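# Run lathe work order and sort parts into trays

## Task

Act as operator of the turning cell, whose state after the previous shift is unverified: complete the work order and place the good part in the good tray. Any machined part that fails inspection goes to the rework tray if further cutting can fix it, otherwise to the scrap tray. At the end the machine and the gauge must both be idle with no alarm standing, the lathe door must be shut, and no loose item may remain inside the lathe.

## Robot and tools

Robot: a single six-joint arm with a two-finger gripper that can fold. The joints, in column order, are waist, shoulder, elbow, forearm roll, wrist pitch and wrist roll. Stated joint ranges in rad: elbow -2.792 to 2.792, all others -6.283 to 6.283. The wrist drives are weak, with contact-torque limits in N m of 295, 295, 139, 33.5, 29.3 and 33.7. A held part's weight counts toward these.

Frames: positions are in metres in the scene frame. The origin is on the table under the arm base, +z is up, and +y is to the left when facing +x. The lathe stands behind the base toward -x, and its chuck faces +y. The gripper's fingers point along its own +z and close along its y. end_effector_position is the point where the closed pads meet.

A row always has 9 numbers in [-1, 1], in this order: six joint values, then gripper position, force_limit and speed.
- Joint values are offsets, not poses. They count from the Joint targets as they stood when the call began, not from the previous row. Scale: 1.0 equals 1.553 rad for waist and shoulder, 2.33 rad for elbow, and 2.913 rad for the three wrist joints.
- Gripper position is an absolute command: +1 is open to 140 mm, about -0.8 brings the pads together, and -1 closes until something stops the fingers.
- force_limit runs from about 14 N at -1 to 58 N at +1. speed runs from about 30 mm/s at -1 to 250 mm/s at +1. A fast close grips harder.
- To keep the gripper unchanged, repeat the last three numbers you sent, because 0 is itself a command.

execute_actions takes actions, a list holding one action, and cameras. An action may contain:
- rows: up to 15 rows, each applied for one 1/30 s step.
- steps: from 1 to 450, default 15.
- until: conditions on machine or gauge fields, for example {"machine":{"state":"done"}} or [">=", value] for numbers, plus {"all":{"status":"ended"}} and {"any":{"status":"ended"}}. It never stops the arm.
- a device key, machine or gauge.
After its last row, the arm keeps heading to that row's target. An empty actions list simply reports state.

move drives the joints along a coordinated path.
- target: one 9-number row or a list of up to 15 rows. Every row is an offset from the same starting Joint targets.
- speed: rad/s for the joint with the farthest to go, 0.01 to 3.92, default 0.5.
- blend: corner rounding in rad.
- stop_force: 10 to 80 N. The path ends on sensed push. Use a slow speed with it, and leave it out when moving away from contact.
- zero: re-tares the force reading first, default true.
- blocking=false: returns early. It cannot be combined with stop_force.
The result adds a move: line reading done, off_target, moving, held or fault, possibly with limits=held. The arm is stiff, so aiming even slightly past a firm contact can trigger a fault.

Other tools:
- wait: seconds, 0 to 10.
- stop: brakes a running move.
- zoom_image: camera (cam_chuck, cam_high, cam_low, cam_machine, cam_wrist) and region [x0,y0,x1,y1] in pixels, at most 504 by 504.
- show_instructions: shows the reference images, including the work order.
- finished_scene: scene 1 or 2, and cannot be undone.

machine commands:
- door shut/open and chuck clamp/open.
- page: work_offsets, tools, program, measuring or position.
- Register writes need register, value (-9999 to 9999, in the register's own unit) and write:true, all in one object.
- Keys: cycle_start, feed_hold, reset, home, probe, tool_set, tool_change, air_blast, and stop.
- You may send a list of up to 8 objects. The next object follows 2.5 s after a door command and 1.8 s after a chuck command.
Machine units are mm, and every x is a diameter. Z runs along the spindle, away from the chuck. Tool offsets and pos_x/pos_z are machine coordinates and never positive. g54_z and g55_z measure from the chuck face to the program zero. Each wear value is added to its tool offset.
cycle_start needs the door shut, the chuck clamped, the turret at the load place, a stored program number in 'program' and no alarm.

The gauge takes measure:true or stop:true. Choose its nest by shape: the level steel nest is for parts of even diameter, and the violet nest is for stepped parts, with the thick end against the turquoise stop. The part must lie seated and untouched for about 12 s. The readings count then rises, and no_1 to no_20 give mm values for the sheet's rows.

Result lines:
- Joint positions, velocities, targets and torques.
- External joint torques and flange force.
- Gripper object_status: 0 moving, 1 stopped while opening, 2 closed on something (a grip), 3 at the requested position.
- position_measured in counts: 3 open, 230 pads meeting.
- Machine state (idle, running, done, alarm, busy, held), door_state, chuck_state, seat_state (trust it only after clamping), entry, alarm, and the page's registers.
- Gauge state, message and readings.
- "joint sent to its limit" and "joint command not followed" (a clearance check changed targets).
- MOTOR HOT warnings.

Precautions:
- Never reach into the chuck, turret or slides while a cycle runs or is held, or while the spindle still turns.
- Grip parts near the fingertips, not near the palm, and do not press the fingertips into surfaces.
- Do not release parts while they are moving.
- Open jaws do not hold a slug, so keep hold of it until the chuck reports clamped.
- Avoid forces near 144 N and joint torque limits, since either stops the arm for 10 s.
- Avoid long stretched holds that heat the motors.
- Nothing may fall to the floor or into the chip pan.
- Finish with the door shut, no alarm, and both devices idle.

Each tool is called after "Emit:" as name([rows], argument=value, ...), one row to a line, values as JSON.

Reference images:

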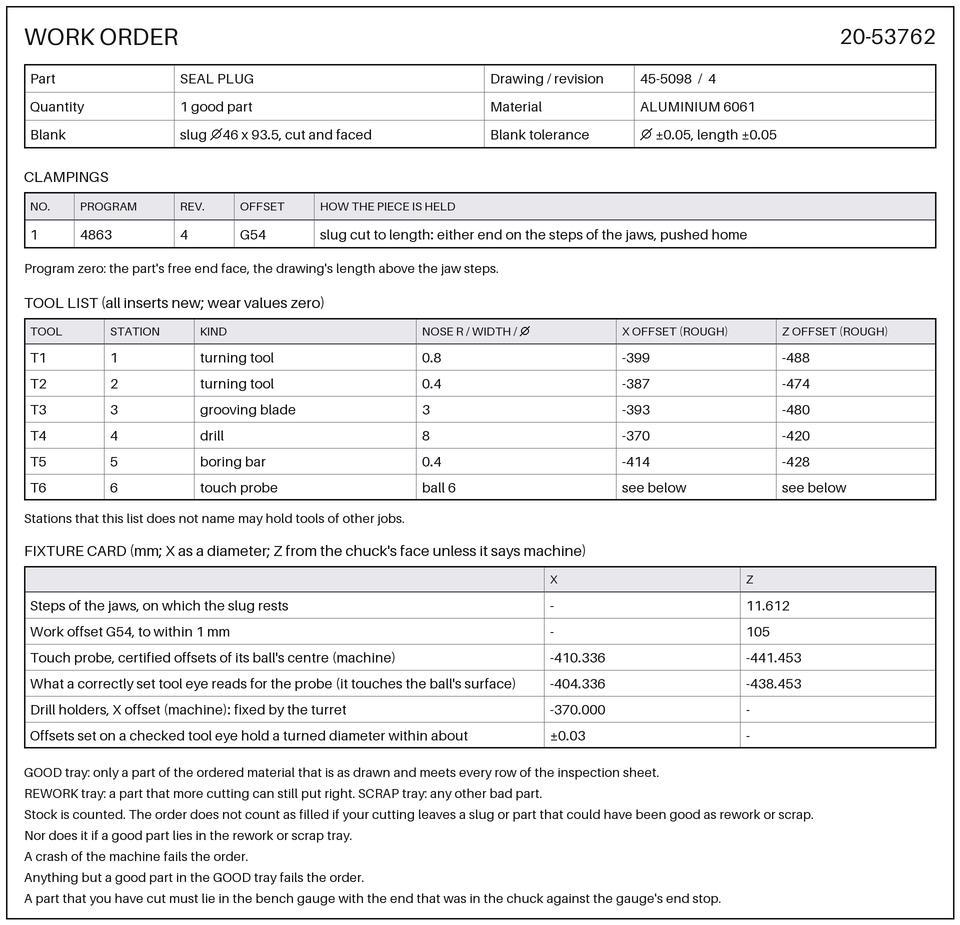

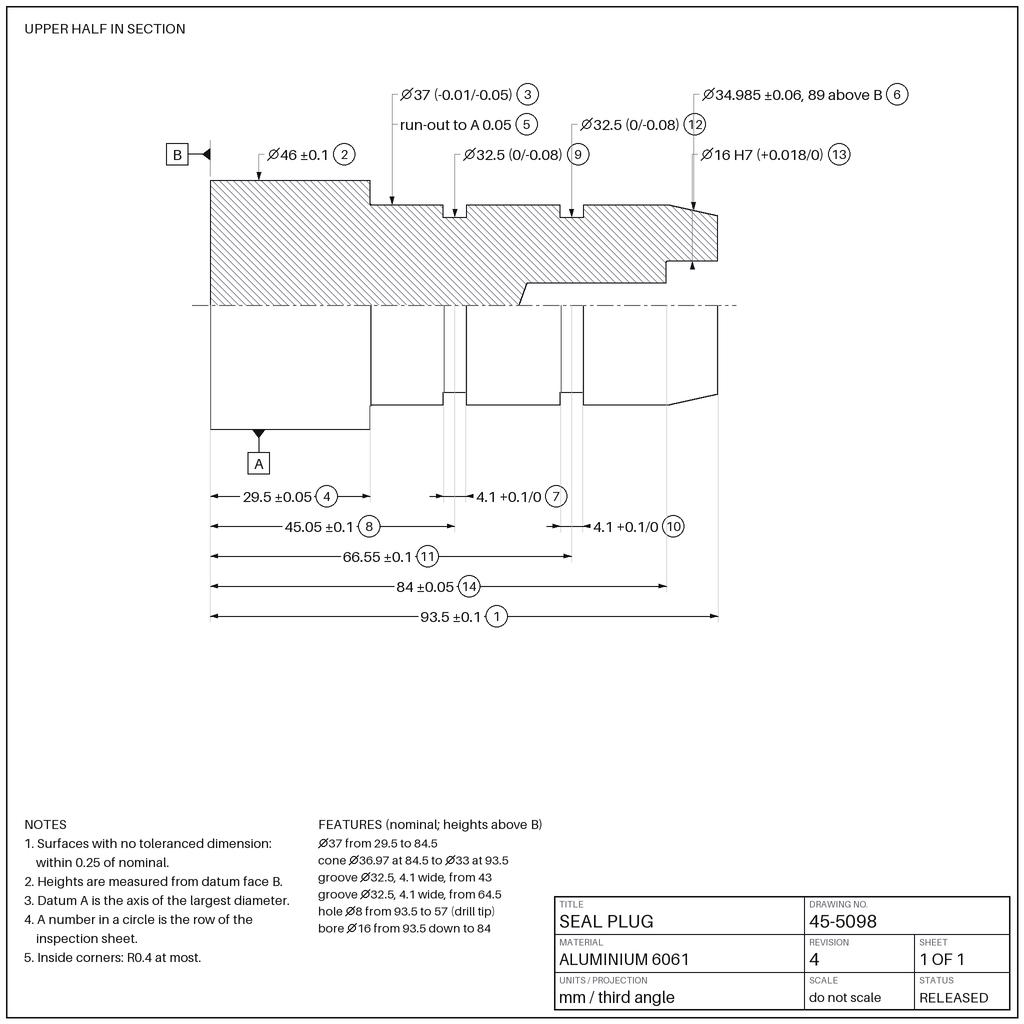

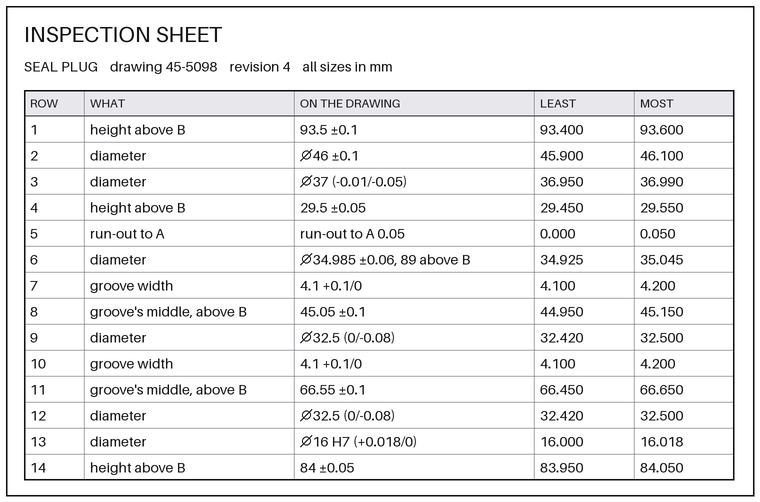

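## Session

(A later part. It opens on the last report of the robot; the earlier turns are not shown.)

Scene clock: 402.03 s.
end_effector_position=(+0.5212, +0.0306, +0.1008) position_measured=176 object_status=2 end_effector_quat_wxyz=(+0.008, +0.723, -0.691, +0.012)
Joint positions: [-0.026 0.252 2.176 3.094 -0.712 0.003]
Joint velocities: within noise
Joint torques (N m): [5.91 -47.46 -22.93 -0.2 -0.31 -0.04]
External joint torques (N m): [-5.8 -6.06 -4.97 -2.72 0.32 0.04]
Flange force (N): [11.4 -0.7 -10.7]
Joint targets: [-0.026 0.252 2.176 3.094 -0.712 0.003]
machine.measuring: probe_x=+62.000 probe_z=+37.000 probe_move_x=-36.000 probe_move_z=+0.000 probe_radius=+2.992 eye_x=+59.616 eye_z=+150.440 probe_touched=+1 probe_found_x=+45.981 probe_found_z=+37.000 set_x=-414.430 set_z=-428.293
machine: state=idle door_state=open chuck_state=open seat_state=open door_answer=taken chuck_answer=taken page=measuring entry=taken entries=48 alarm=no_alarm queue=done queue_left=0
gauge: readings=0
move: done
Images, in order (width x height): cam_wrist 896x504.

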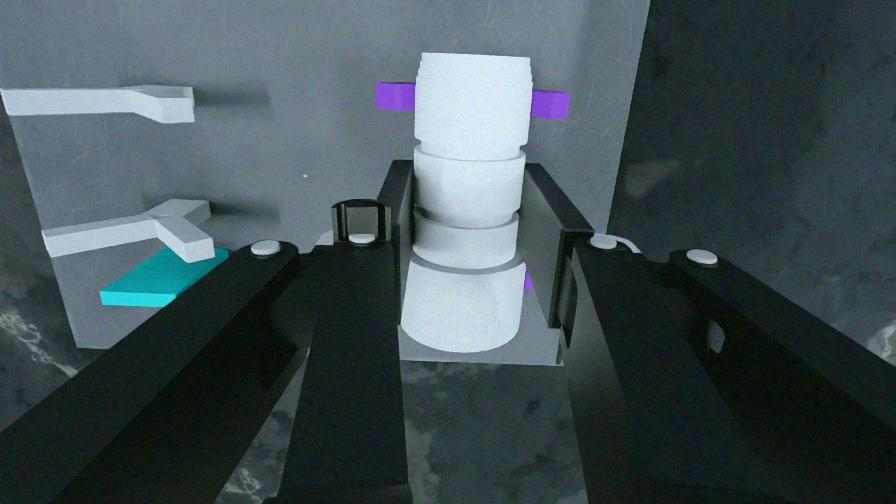

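Emit:
move(target=[0.0100,0,0,0,0,0.0053,-1,0,-1], speed=0.02, stop_force=15, cameras=["cam_wrist"])

Scene clock: 404.53 s.
end_effector_position=(+0.5209, +0.0349, +0.1008) position_measured=176 object_status=2 end_effector_quat_wxyz=(+0.008, +0.723, -0.691, +0.013)
Joint positions: [-0.017 0.252 2.176 3.093 -0.712 0.012]
Joint velocities: within noise
Joint torques (N m): [18.53 -46.08 -21.96 5.18 -0.16 -0.34]
External joint torques (N m): [-18.53 -6.85 -5.83 -8.1 0.18 0.34]
Flange force (N): [35.2 -0.7 -11.3]
Joint targets: [-0.017 0.252 2.176 3.093 -0.712 0.012]
machine.measuring: probe_x=+62.000 probe_z=+37.000 probe_move_x=-36.000 probe_move_z=+0.000 probe_radius=+2.992 eye_x=+59.616 eye_z=+150.440 probe_touched=+1 probe_found_x=+45.981 probe_found_z=+37.000 set_x=-414.430 set_z=-428.293
machine: state=idle door_state=open chuck_state=open seat_state=open door_answer=taken chuck_answer=taken page=measuring entry=taken entries=48 alarm=no_alarm queue=done queue_left=0
gauge: readings=0
move: contact
Images, in order (width x height): cam_wrist 896x504.

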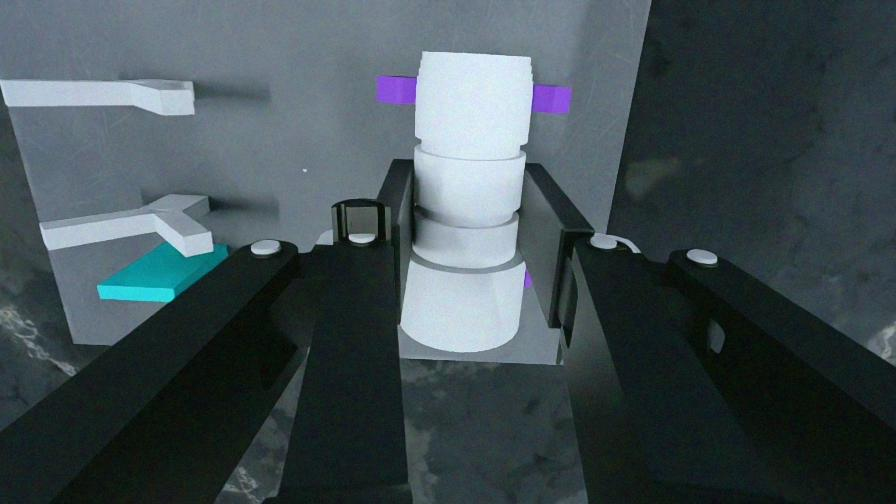

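Emit:
move(target=[-0.0004,0,0,0,0,0,-1,0,-1], speed=0.02, cameras=[])

Emit:
move([
  [0,0,0,0,0,0,0.1,0,-1],
  [0,-0.0637,-0.0286,0,-0.0569,0,0.1,0,-1],
], speed=0.15, cameras=["cam_wrist"])

Emit:
execute_actions([
  {"gauge":{"measure":true},"steps":400,"until":{"gauge":{"readings":["=",1]}}},
], cameras=[])

Scene clock: 407.67 s.
end_effector_position=(+0.5210, +0.0346, +0.1008) position_measured=176 object_status=2 end_effector_quat_wxyz=(+0.008, +0.723, -0.691, +0.013)
Joint positions: [-0.018 0.252 2.176 3.093 -0.712 0.012]
Joint velocities: within noise
Joint torques (N m): [12.43 -45.14 -22.05 2.43 0 -0.26]
External joint torques (N m): [-12.44 -7.96 -5.73 -5.35 0.01 0.26]
Flange force (N): [23.8 0.5 -13.9]
Joint targets: [-0.018 0.252 2.176 3.093 -0.712 0.012]
machine.measuring: probe_x=+62.000 probe_z=+37.000 probe_move_x=-36.000 probe_move_z=+0.000 probe_radius=+2.992 eye_x=+59.616 eye_z=+150.440 probe_touched=+1 probe_found_x=+45.981 probe_found_z=+37.000 set_x=-414.430 set_z=-428.293
machine: state=idle door_state=open chuck_state=open seat_state=open door_answer=taken chuck_answer=taken page=measuring entry=taken entries=48 alarm=no_alarm queue=done queue_left=0
gauge: readings=0
move: done
No camera images: "cameras" was empty.

Scene clock: 410.63 s.
end_effector_position=(+0.5252, +0.0326, +0.1794) position_measured=117 object_status=3 end_effector_quat_wxyz=(+0.010, +0.721, -0.693, +0.014)
Joint positions: [-0.018 0.153 2.109 3.093 -0.878 0.012]
Joint velocities: within noise
Joint torques (N m): [-0.49 -46.85 -31.88 -3.4 0.2 0.23]
External joint torques (N m): [0.54 -0.6 -0.41 -0.01 -0.21 -0.24]
Flange force (N): [-0.5 0.1 -1.5]
Joint targets: [-0.018 0.153 2.109 3.093 -0.878 0.012]
machine.measuring: probe_x=+62.000 probe_z=+37.000 probe_move_x=-36.000 probe_move_z=+0.000 probe_radius=+2.992 eye_x=+59.616 eye_z=+150.440 probe_touched=+1 probe_found_x=+45.981 probe_found_z=+37.000 set_x=-414.430 set_z=-428.293
machine: state=idle door_state=open chuck_state=open seat_state=open door_answer=taken chuck_answer=taken page=measuring entry=taken entries=48 alarm=no_alarm queue=done queue_left=0
gauge: readings=0
move: done
Images, in order (width x height): cam_wrist 896x504.

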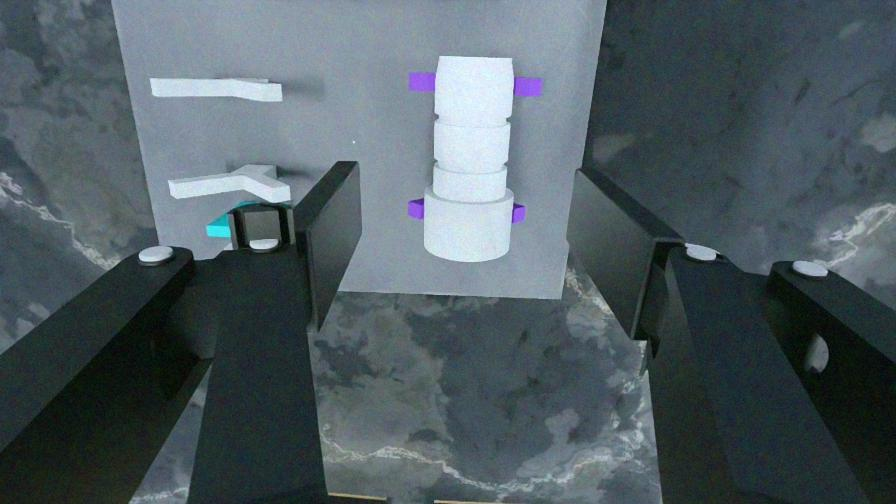

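Scene clock: 422.83 s.
end_effector_position=(+0.5252, +0.0326, +0.1794) position_measured=117 object_status=3 end_effector_quat_wxyz=(+0.010, +0.721, -0.693, +0.014)
Joint positions: [-0.018 0.153 2.109 3.093 -0.878 0.012]
Joint velocities: within noise
Joint torques (N m): [-0.54 -46.86 -32.1 -3.31 0.18 0.19]
External joint torques (N m): [0.64 -1.22 -0.34 -0.11 -0.18 -0.19]
Flange force (N): [-0.7 1.1 -2.2]
Joint targets: [-0.018 0.153 2.109 3.093 -0.878 0.012]
Tool commands: gripper/position=+0.1 gripper/force_limit=+0.0 gripper/speed=-1.0
machine.measuring: probe_x=+62.000 probe_z=+37.000 probe_move_x=-36.000 probe_move_z=+0.000 probe_radius=+2.992 eye_x=+59.616 eye_z=+150.440 probe_touched=+1 probe_found_x=+45.981 probe_found_z=+37.000 set_x=-414.430 set_z=-428.293
machine: state=idle door_state=open chuck_state=open seat_state=open door_answer=taken chuck_answer=taken page=measuring entry=taken entries=48 alarm=no_alarm queue=done queue_left=0
gauge: message=started readings=1 no_1=93.532 no_2=45.967 no_3=36.974 no_4=29.306 no_5=0.001 no_6=34.884 no_7=4.147 no_8=44.867 no_9=32.466 no_10=4.148 no_11=66.371 no_12=32.456 no_13=15.950 no_14=83.823
No camera images: "cameras" was empty.

Emit:
move(target=[0,0.0635,0.0286,0,0.0569,0,0.1,0,-1], speed=0.15, cameras=[])

Emit:
execute_actions([
  {"rows":[[0,0,0,0,0,0,-1,0,-1]],"steps":110},
], cameras=["cam_wrist"])

Scene clock: 446.60 s.
end_effector_position=(+0.5210, +0.0346, +0.1010) position_measured=117 object_status=3 end_effector_quat_wxyz=(+0.008, +0.723, -0.691, +0.013)
Joint positions: [-0.018 0.252 2.176 3.093 -0.712 0.012]
Joint velocities: within noise
Joint torques (N m): [0.1 -51.99 -27.02 -2.93 0.11 0.26]
External joint torques (N m): [0.12 -1.5 -0.75 0.02 -0.11 -0.26]
Flange force (N): [0.4 0.5 -2.9]
Joint targets: [-0.018 0.252 2.176 3.093 -0.712 0.012]
machine.measuring: probe_x=+62.000 probe_z=+37.000 probe_move_x=-36.000 probe_move_z=+0.000 probe_radius=+2.992 eye_x=+59.616 eye_z=+150.440 probe_touched=+1 probe_found_x=+45.981 probe_found_z=+37.000 set_x=-414.430 set_z=-428.293
machine: state=idle door_state=open chuck_state=open seat_state=open door_answer=taken chuck_answer=taken page=measuring entry=taken entries=48 alarm=no_alarm queue=done queue_left=0
gauge: message=started readings=1 no_1=93.532 no_2=45.967 no_3=36.974 no_4=29.306 no_5=0.001 no_6=34.884 no_7=4.147 no_8=44.867 no_9=32.466 no_10=4.148 no_11=66.371 no_12=32.456 no_13=15.950 no_14=83.823
move: done
No camera images: "cameras" was empty.

Scene clock: 450.47 s.
end_effector_position=(+0.5210, +0.0346, +0.1010) position_measured=177 object_status=2 end_effector_quat_wxyz=(+0.008, +0.723, -0.691, +0.013)
Joint positions: [-0.018 0.252 2.176 3.093 -0.712 0.012]
Joint velocities: within noise
Joint torques (N m): [1.08 -43.2 -21.84 -2.85 0.47 -0.08]
External joint torques (N m): [-1.04 -9.95 -5.8 -0.05 -0.47 0.08]
Flange force (N): [2.5 1.9 -19.3]
Joint targets: [-0.018 0.252 2.176 3.093 -0.712 0.012]
machine.measuring: probe_x=+62.000 probe_z=+37.000 probe_move_x=-36.000 probe_move_z=+0.000 probe_radius=+2.992 eye_x=+59.616 eye_z=+150.440 probe_touched=+1 probe_found_x=+45.981 probe_found_z=+37.000 set_x=-414.430 set_z=-428.293
machine: state=idle door_state=open chuck_state=open seat_state=open door_answer=taken chuck_answer=taken page=measuring entry=taken entries=48 alarm=no_alarm queue=done queue_left=0
gauge: message=started readings=1 no_1=93.532 no_2=45.967 no_3=36.974 no_4=29.306 no_5=0.001 no_6=34.884 no_7=4.147 no_8=44.867 no_9=32.466 no_10=4.148 no_11=66.371 no_12=32.456 no_13=15.950 no_14=83.823
Images, in order (width x height): cam_wrist 896x504.

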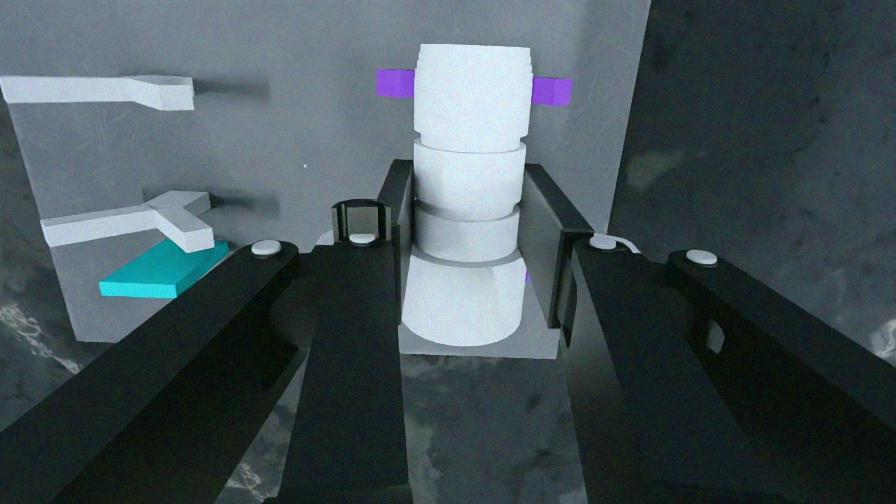

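Emit:
move([
  [0,-0.0637,-0.0286,0,-0.0569,0,-1,0,-1],
  [0.372,0.1354,-0.2788,0,-0.1514,0.2289,-1,0,-1],
], speed=[0.2,0.5], blend=0.02, cameras=["cam_wrist"])

Scene clock: 456.00 s.
end_effector_position=(+0.6394, +0.4596, +0.2530) position_measured=177 object_status=2 end_effector_quat_wxyz=(+0.001, +0.685, -0.728, +0.022)
Joint positions: [0.56 0.462 1.526 3.093 -1.153 0.679]
Joint velocities: within noise
Joint torques (N m): [-0.4 -84.74 -39.44 -4.06 0.09 0.25]
External joint torques (N m): [0.39 0.95 1.06 -0.01 -0.11 -0.25]
Flange force (N): [0.4 0.9 1.4]
Joint targets: [0.560 0.462 1.526 3.093 -1.153 0.679]
machine.measuring: probe_x=+62.000 probe_z=+37.000 probe_move_x=-36.000 probe_move_z=+0.000 probe_radius=+2.992 eye_x=+59.616 eye_z=+150.440 probe_touched=+1 probe_found_x=+45.981 probe_found_z=+37.000 set_x=-414.430 set_z=-428.293
machine: state=idle door_state=open chuck_state=open seat_state=open door_answer=taken chuck_answer=taken page=measuring entry=taken entries=48 alarm=no_alarm queue=done queue_left=0
gauge: message=started readings=1 no_1=93.532 no_2=45.967 no_3=36.974 no_4=29.306 no_5=0.001 no_6=34.884 no_7=4.147 no_8=44.867 no_9=32.466 no_10=4.148 no_11=66.371 no_12=32.456 no_13=15.950 no_14=83.823
move: done
Images, in order (width x height): cam_wrist 896x504.

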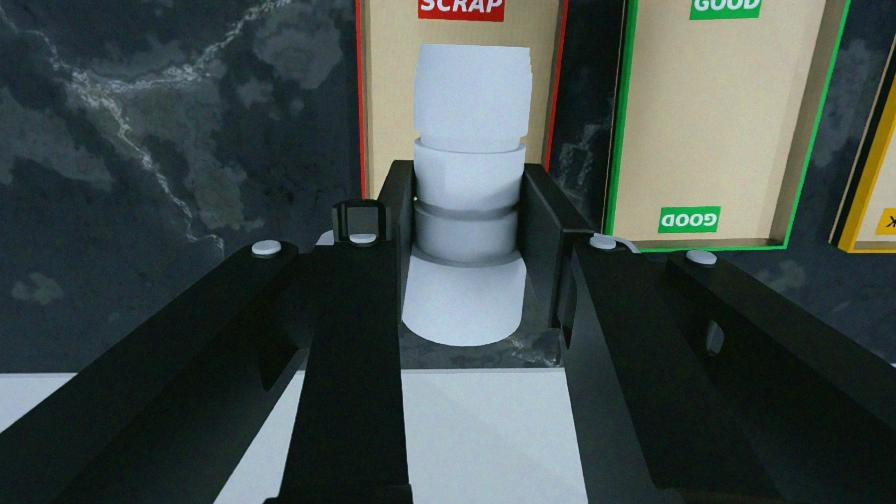

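Emit:
move(target=[0,0.0985,0.0526,0,0.0946,0,-1,0,-1], speed=0.2, cameras=["cam_wrist"])

Emit:
move(target=[0,0.0208,0.0046,0,0.0148,0,-1,0,-1], speed=0.03, stop_force=10, cameras=["cam_wrist"])

Scene clock: 461.13 s.
end_effector_position=(+0.6391, +0.4623, +0.0738) position_measured=177 object_status=2 end_effector_quat_wxyz=(+0.000, +0.689, -0.724, +0.019)
Joint positions: [0.56 0.615 1.648 3.093 -0.877 0.679]
Joint velocities: within noise
Joint torques (N m): [-0.74 -91.93 -33.68 -3.33 0.16 0.23]
External joint torques (N m): [0.37 0.67 1.31 -0.1 -0.18 -0.23]
Flange force (N): [1.1 1.6 1.0]
Joint targets: [0.560 0.615 1.649 3.093 -0.877 0.679]
machine.measuring: probe_x=+62.000 probe_z=+37.000 probe_move_x=-36.000 probe_move_z=+0.000 probe_radius=+2.992 eye_x=+59.616 eye_z=+150.440 probe_touched=+1 probe_found_x=+45.981 probe_found_z=+37.000 set_x=-414.430 set_z=-428.293
machine: state=idle door_state=open chuck_state=open seat_state=open door_answer=taken chuck_answer=taken page=measuring entry=taken entries=48 alarm=no_alarm queue=done queue_left=0
gauge: message=started readings=1 no_1=93.532 no_2=45.967 no_3=36.974 no_4=29.306 no_5=0.001 no_6=34.884 no_7=4.147 no_8=44.867 no_9=32.466 no_10=4.148 no_11=66.371 no_12=32.456 no_13=15.950 no_14=83.823
move: done
Images, in order (width x height): cam_wrist 896x504.

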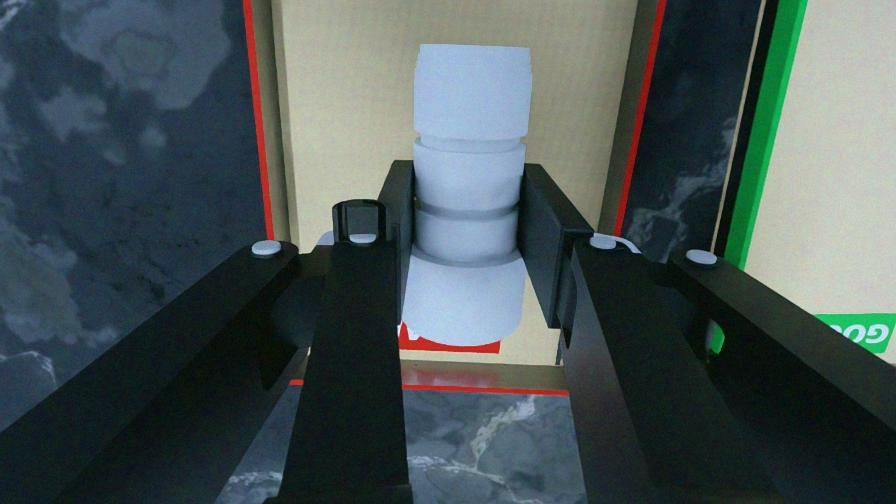

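Scene clock: 462.73 s.
end_effector_position=(+0.6394, +0.4629, +0.0528) position_measured=177 object_status=2 end_effector_quat_wxyz=(+0.000, +0.690, -0.724, +0.018)
Joint positions: [0.56 0.638 1.656 3.093 -0.847 0.679]
Joint velocities: within noise
Joint torques (N m): [0.6 -81.2 -26.92 -3.05 0.26 0.24]
External joint torques (N m): [-0.89 -10.75 -4.56 -0.27 -0.28 -0.24]
Flange force (N): [3.0 0.6 -13.6]
Joint targets: [0.560 0.638 1.656 3.093 -0.847 0.679]
machine.measuring: probe_x=+62.000 probe_z=+37.000 probe_move_x=-36.000 probe_move_z=+0.000 probe_radius=+2.992 eye_x=+59.616 eye_z=+150.440 probe_touched=+1 probe_found_x=+45.981 probe_found_z=+37.000 set_x=-414.430 set_z=-428.293
machine: state=idle door_state=open chuck_state=open seat_state=open door_answer=taken chuck_answer=taken page=measuring entry=taken entries=48 alarm=no_alarm queue=done queue_left=0
gauge: message=started readings=1 no_1=93.532 no_2=45.967 no_3=36.974 no_4=29.306 no_5=0.001 no_6=34.884 no_7=4.147 no_8=44.867 no_9=32.466 no_10=4.148 no_11=66.371 no_12=32.456 no_13=15.950 no_14=83.823
move: contact; the wrist pitch is farthest, 0.013 rad from its target
Images, in order (width x height): cam_wrist 896x504.

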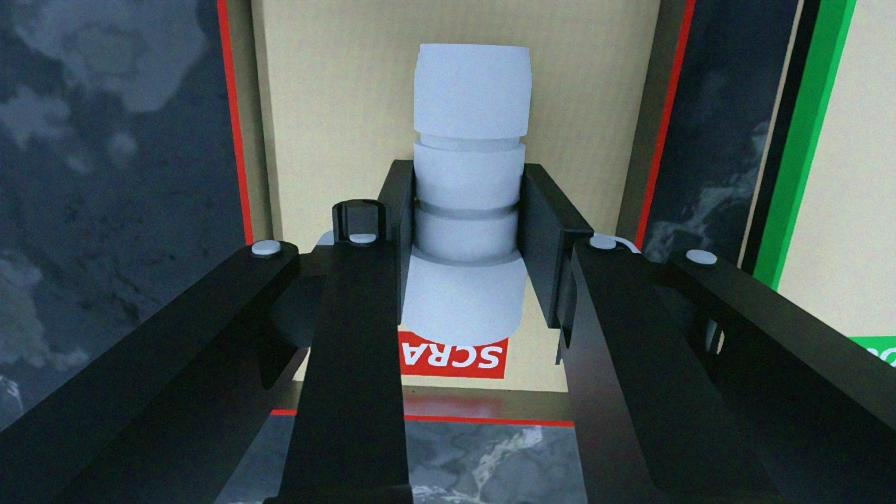

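Emit:
move([
  [0,0,0,0,0,0,0.1,0,-1],
  [0,-0.1134,-0.0559,0,-0.1053,0,0.1,0,-1],
], speed=0.25, cameras=["cam_wrist"])

Scene clock: 468.33 s.
end_effector_position=(+0.6392, +0.4596, +0.2534) position_measured=117 object_status=3 end_effector_quat_wxyz=(+0.001, +0.685, -0.728, +0.022)
Joint positions: [0.56 0.462 1.526 3.093 -1.154 0.679]
Joint velocities: within noise
Joint torques (N m): [-0.86 -82.31 -37.52 -3.95 0.1 0.25]
External joint torques (N m): [1.02 -1.98 -0.96 -0.13 -0.12 -0.25]
Flange force (N): [-0.3 1.0 -2.5]
Joint targets: [0.560 0.461 1.526 3.093 -1.154 0.679]
machine.measuring: probe_x=+62.000 probe_z=+37.000 probe_move_x=-36.000 probe_move_z=+0.000 probe_radius=+2.992 eye_x=+59.616 eye_z=+150.440 probe_touched=+1 probe_found_x=+45.981 probe_found_z=+37.000 set_x=-414.430 set_z=-428.293
machine: state=idle door_state=open chuck_state=open seat_state=open door_answer=taken chuck_answer=taken page=measuring entry=taken entries=48 alarm=no_alarm queue=done queue_left=0
gauge: message=started readings=1 no_1=93.532 no_2=45.967 no_3=36.974 no_4=29.306 no_5=0.001 no_6=34.884 no_7=4.147 no_8=44.867 no_9=32.466 no_10=4.148 no_11=66.371 no_12=32.456 no_13=15.950 no_14=83.823
move: done
Images, in order (width x height): cam_wrist 896x504.

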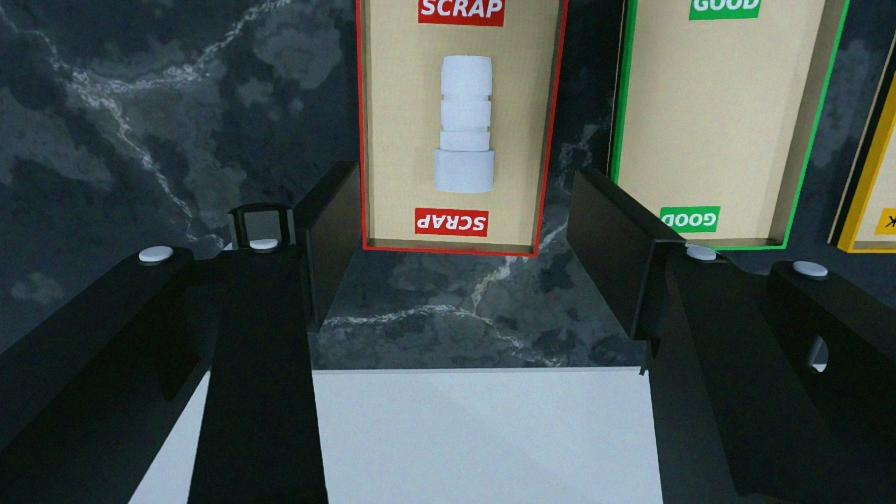

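Emit:
execute_actions([
  {"machine":[{"door":"shut"},{"air_blast":true}],"steps":2},
], cameras=[])

Emit:
move(target=[-0.8836,-0.1259,0.1758,0.0163,0.0733,-0.5096,0.1,0,-1], speed=0.7, cameras=["cam_wrist","cam_high"])

Scene clock: 472.27 s.
end_effector_position=(+0.6392, +0.4596, +0.2535) position_measured=117 object_status=3 end_effector_quat_wxyz=(+0.001, +0.685, -0.728, +0.022)
Joint positions: [0.56 0.461 1.526 3.093 -1.154 0.679]
Joint velocities: within noise
Joint torques (N m): [-0.26 -82.31 -37.85 -4.06 0.09 0.21]
External joint torques (N m): [0.14 -1.55 -0.5 -0.01 -0.12 -0.21]
Flange force (N): [0.8 0.7 -1.7]
Joint targets: [0.560 0.461 1.526 3.093 -1.154 0.679]
Tool commands: gripper/position=+0.1 gripper/force_limit=+0.0 gripper/speed=-1.0
machine.measuring: probe_x=+62.000 probe_z=+37.000 probe_move_x=-36.000 probe_move_z=+0.000 probe_radius=+2.992 eye_x=+59.616 eye_z=+150.440 probe_touched=+1 probe_found_x=+45.981 probe_found_z=+37.000 set_x=-414.430 set_z=-428.293
machine: state=idle door_state=between chuck_state=open seat_state=open door_answer=taken chuck_answer=taken page=measuring entry=taken entries=48 alarm=no_alarm queue=running queue_left=1
gauge: message=started readings=1 no_1=93.532 no_2=45.967 no_3=36.974 no_4=29.306 no_5=0.001 no_6=34.884 no_7=4.147 no_8=44.867 no_9=32.466 no_10=4.148 no_11=66.371 no_12=32.456 no_13=15.950 no_14=83.823
No camera images: "cameras" was empty.

Scene clock: 474.83 s.
end_effector_position=(+0.4629, -0.4054, +0.1902) position_measured=117 object_status=3 end_effector_quat_wxyz=(-0.002, +0.718, -0.696, +0.000)
Joint positions: [-0.813 0.266 1.935 3.141 -0.94 -0.806]
Joint velocities: within noise
Joint torques (N m): [-0.36 -59.55 -33.26 -3.4 0.2 0.17]
External joint torques (N m): [0.61 -1.52 -0.72 -0.1 -0.17 -0.17]
Flange force (N): [-0.9 0.0 -2.5]
Joint targets: [-0.813 0.266 1.935 3.141 -0.940 -0.806]
machine.measuring: probe_x=+62.000 probe_z=+37.000 probe_move_x=-36.000 probe_move_z=+0.000 probe_radius=+2.992 eye_x=+59.616 eye_z=+150.440 probe_touched=+1 probe_found_x=+45.981 probe_found_z=+37.000 set_x=-414.430 set_z=-428.293
machine: state=busy door_state=shut chuck_state=open seat_state=open door_answer=taken chuck_answer=taken page=measuring entry=taken entries=49 alarm=no_alarm queue=running queue_left=0
gauge: message=started readings=1 no_1=93.532 no_2=45.967 no_3=36.974 no_4=29.306 no_5=0.001 no_6=34.884 no_7=4.147 no_8=44.867 no_9=32.466 no_10=4.148 no_11=66.371 no_12=32.456 no_13=15.950 no_14=83.823
move: done
Images, in order (width x height): cam_high 896x504, cam_wrist 896x504.

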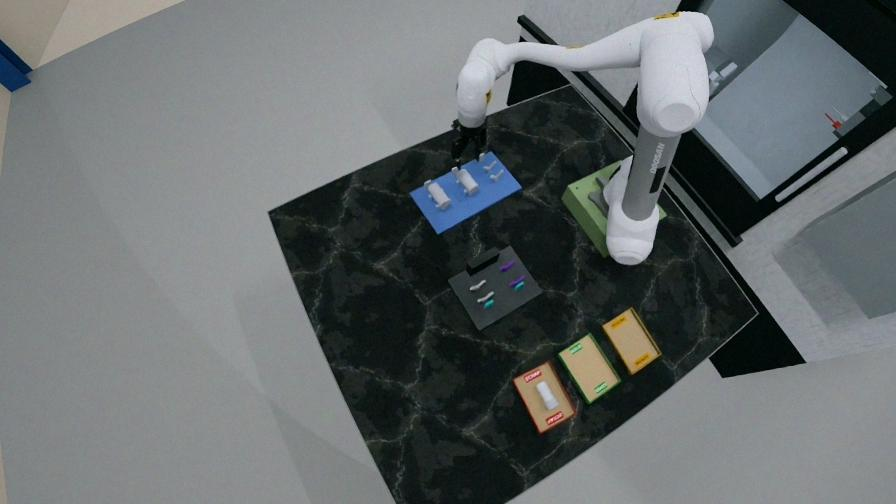

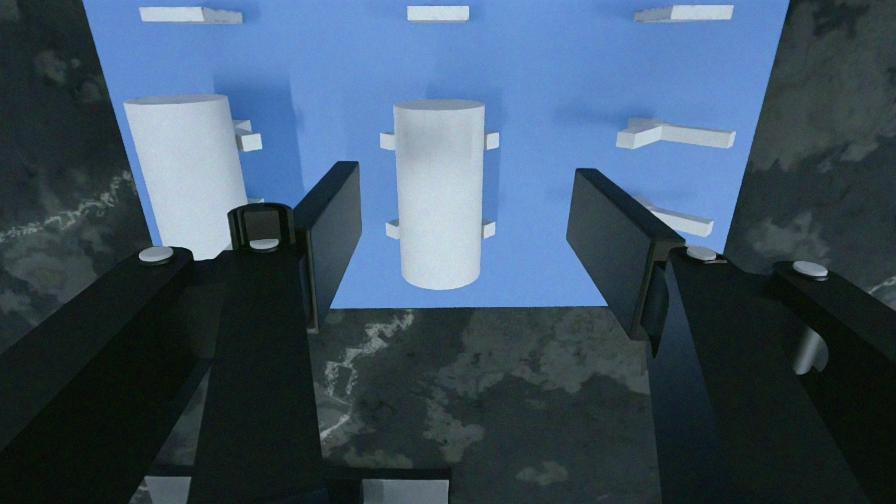

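Emit:
move(target=[0.0307,-0.0022,0.002,-0.0163,0.0004,0.0151,0.1,0,-1], speed=0.1, cameras=["cam_wrist"])

Scene clock: 504.87 s.
end_effector_position=(+0.4715, -0.3909, +0.1905) position_measured=117 object_status=3 end_effector_quat_wxyz=(+0.017, +0.729, -0.684, +0.001)
Joint positions: [-0.765 0.262 1.94 3.093 -0.939 -0.762]
Joint velocities: within noise
Joint torques (N m): [0.71 -58.38 -33.4 -3.4 0.13 0.2]
External joint torques (N m): [-0.57 -2.29 -0.5 -0.17 -0.11 -0.2]
Flange force (N): [-0.5 2.6 -2.9]
Joint targets: [-0.765 0.262 1.940 3.093 -0.939 -0.762]
machine.measuring: probe_x=+62.000 probe_z=+37.000 probe_move_x=-36.000 probe_move_z=+0.000 probe_radius=+2.992 eye_x=+59.616 eye_z=+150.440 probe_touched=+1 probe_found_x=+45.981 probe_found_z=+37.000 set_x=-414.430 set_z=-428.293
machine: state=idle door_state=shut chuck_state=open seat_state=open door_answer=taken chuck_answer=taken page=measuring entry=taken entries=49 alarm=no_alarm queue=done queue_left=0
gauge: message=started readings=1 no_1=93.532 no_2=45.967 no_3=36.974 no_4=29.306 no_5=0.001 no_6=34.884 no_7=4.147 no_8=44.867 no_9=32.466 no_10=4.148 no_11=66.371 no_12=32.456 no_13=15.950 no_14=83.823
move: done
Images, in order (width x height): cam_wrist 896x504.

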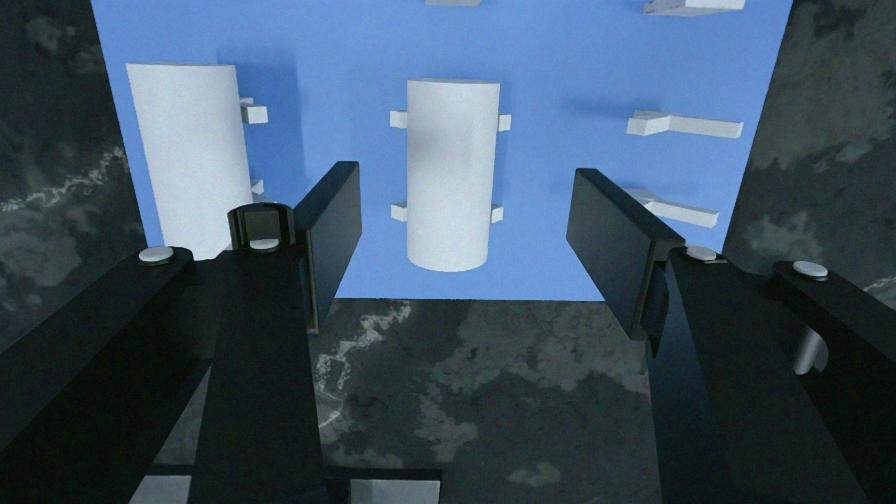

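Emit:
move([
  [0.0077,0.0018,-0.0015,0,-0.0002,0.0041,0.1,0,-1],
  [0.0077,0.0652,0.0245,0,0.0544,0.0041,0.1,0,-1],
], speed=[0.1,0.1], stop_force=12, cameras=["cam_wrist","cam_low"])

Scene clock: 513.03 s.
end_effector_position=(+0.4790, -0.3851, +0.1041) position_measured=117 object_status=3 end_effector_quat_wxyz=(+0.015, +0.731, -0.682, +0.001)
Joint positions: [-0.753 0.364 1.997 3.093 -0.781 -0.75]
Joint velocities: within noise
Joint torques (N m): [0.21 -65.15 -28.82 -3 0.19 0.23]
External joint torques (N m): [0.12 -1.22 -0.93 -0.11 -0.16 -0.23]
Flange force (N): [0.4 -0.1 -2.4]
Joint targets: [-0.753 0.364 1.997 3.093 -0.781 -0.750]
machine.measuring: probe_x=+62.000 probe_z=+37.000 probe_move_x=-36.000 probe_move_z=+0.000 probe_radius=+2.992 eye_x=+59.616 eye_z=+150.440 probe_touched=+1 probe_found_x=+45.981 probe_found_z=+37.000 set_x=-414.430 set_z=-428.293
machine: state=idle door_state=shut chuck_state=open seat_state=open door_answer=taken chuck_answer=taken page=measuring entry=taken entries=49 alarm=no_alarm queue=done queue_left=0
gauge: message=started readings=1 no_1=93.532 no_2=45.967 no_3=36.974 no_4=29.306 no_5=0.001 no_6=34.884 no_7=4.147 no_8=44.867 no_9=32.466 no_10=4.148 no_11=66.371 no_12=32.456 no_13=15.950 no_14=83.823
move: done
Images, in order (width x height): cam_low 896x504, cam_wrist 896x504.

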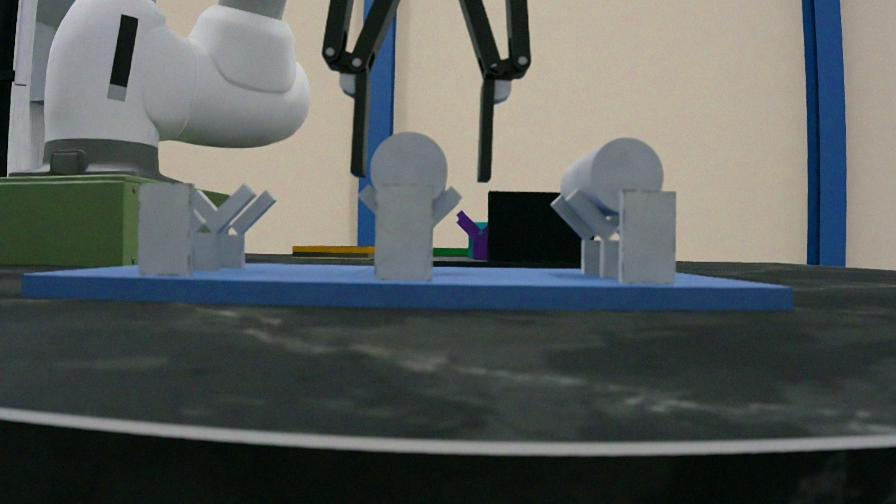

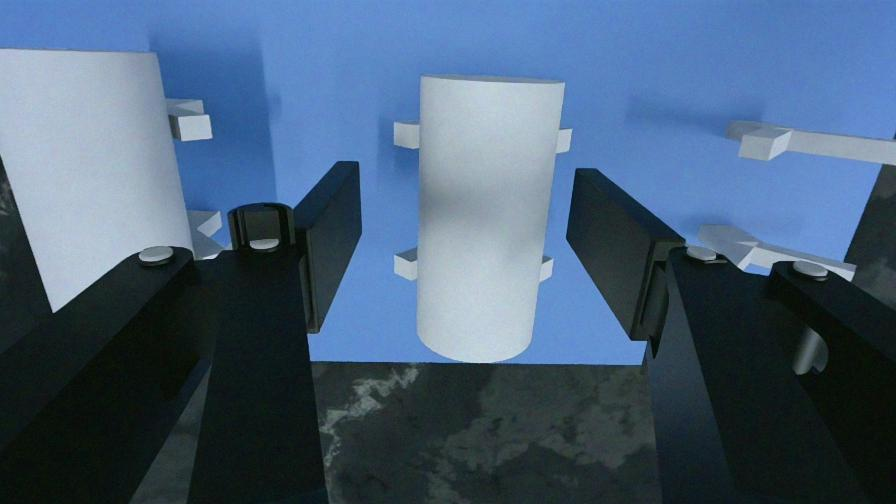

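Emit:
move(target=[-0.0041,-0.0025,0.0027,0,0.0008,0.0012,0.1,0,-1], speed=0.03, cameras=["cam_wrist"])

Scene clock: 520.10 s.
end_effector_position=(+0.4742, -0.3860, +0.1040) position_measured=117 object_status=3 end_effector_quat_wxyz=(+0.015, +0.728, -0.686, +0.001)
Joint positions: [-0.759 0.36 2.003 3.093 -0.778 -0.746]
Joint velocities: within noise
Joint torques (N m): [0.31 -63.99 -29.03 -3.07 0.2 0.19]
External joint torques (N m): [-0.03 -1.87 -0.49 -0.02 -0.18 -0.19]
Flange force (N): [-0.5 1.3 -3.0]
Joint targets: [-0.759 0.360 2.003 3.093 -0.778 -0.746]
machine.measuring: probe_x=+62.000 probe_z=+37.000 probe_move_x=-36.000 probe_move_z=+0.000 probe_radius=+2.992 eye_x=+59.616 eye_z=+150.440 probe_touched=+1 probe_found_x=+45.981 probe_found_z=+37.000 set_x=-414.430 set_z=-428.293
machine: state=idle door_state=shut chuck_state=open seat_state=open door_answer=taken chuck_answer=taken page=measuring entry=taken entries=49 alarm=no_alarm queue=done queue_left=0
gauge: message=started readings=1 no_1=93.532 no_2=45.967 no_3=36.974 no_4=29.306 no_5=0.001 no_6=34.884 no_7=4.147 no_8=44.867 no_9=32.466 no_10=4.148 no_11=66.371 no_12=32.456 no_13=15.950 no_14=83.823
move: done
Images, in order (width x height): cam_wrist 896x504.

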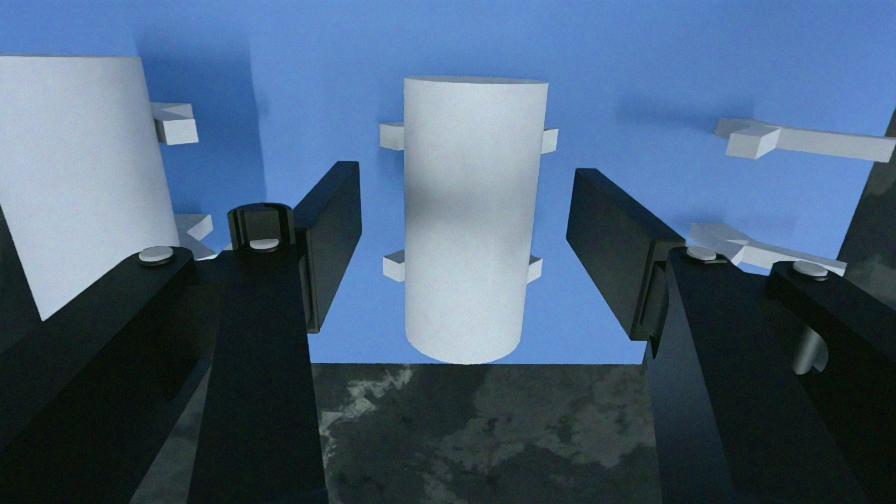

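Emit:
execute_actions([
  {"rows":[[0,0,0,0,0,0,-1,0,-1]],"steps":110},
], cameras=["cam_wrist","cam_low"])

Scene clock: 525.30 s.
end_effector_position=(+0.4742, -0.3860, +0.1040) position_measured=163 object_status=2 end_effector_quat_wxyz=(+0.015, +0.728, -0.686, +0.001)
Joint positions: [-0.759 0.36 2.003 3.093 -0.778 -0.746]
Joint velocities: within noise
Joint torques (N m): [6.47 -51.07 -33.87 0.44 8.5 0.19]
External joint torques (N m): [-6.23 -14.48 4.25 -3.54 -8.47 -0.19]
Flange force (N): [-5.7 23.2 -30.8]
Joint targets: [-0.759 0.360 2.003 3.093 -0.778 -0.746]
machine.measuring: probe_x=+62.000 probe_z=+37.000 probe_move_x=-36.000 probe_move_z=+0.000 probe_radius=+2.992 eye_x=+59.616 eye_z=+150.440 probe_touched=+1 probe_found_x=+45.981 probe_found_z=+37.000 set_x=-414.430 set_z=-428.293
machine: state=idle door_state=shut chuck_state=open seat_state=open door_answer=taken chuck_answer=taken page=measuring entry=taken entries=49 alarm=no_alarm queue=done queue_left=0
gauge: message=started readings=1 no_1=93.532 no_2=45.967 no_3=36.974 no_4=29.306 no_5=0.001 no_6=34.884 no_7=4.147 no_8=44.867 no_9=32.466 no_10=4.148 no_11=66.371 no_12=32.456 no_13=15.950 no_14=83.823
Images, in order (width x height): cam_low 896x504, cam_wrist 896x504.

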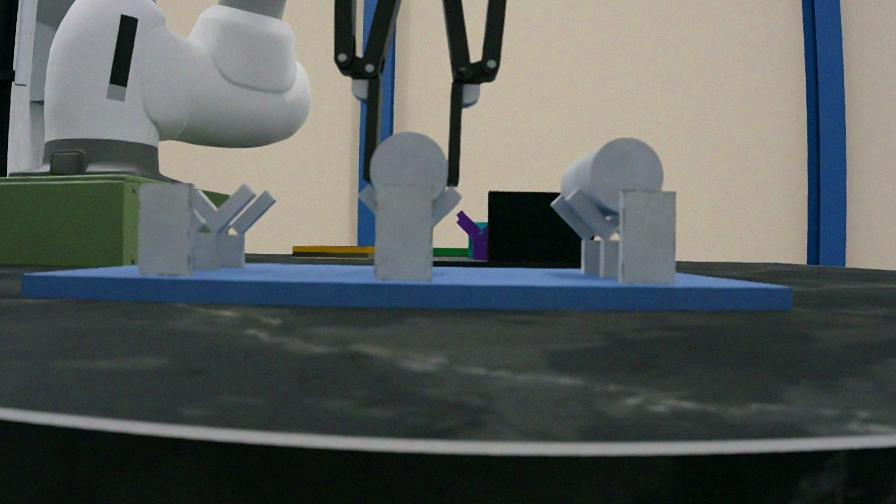

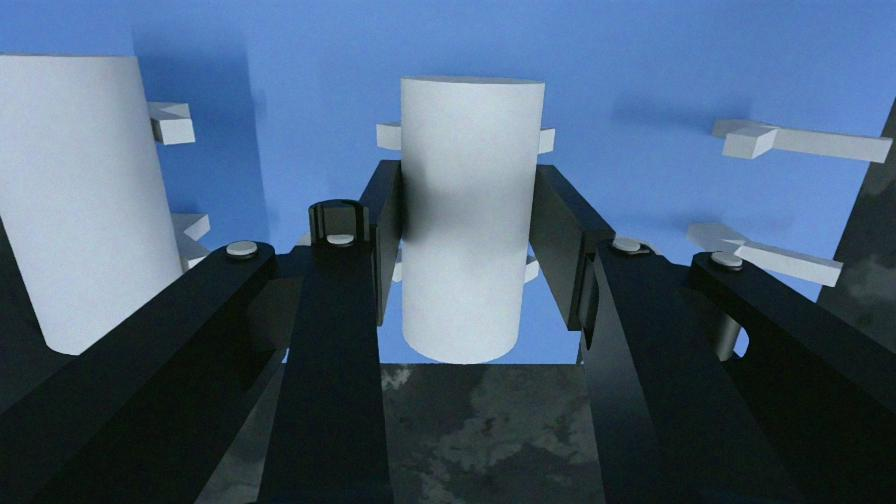

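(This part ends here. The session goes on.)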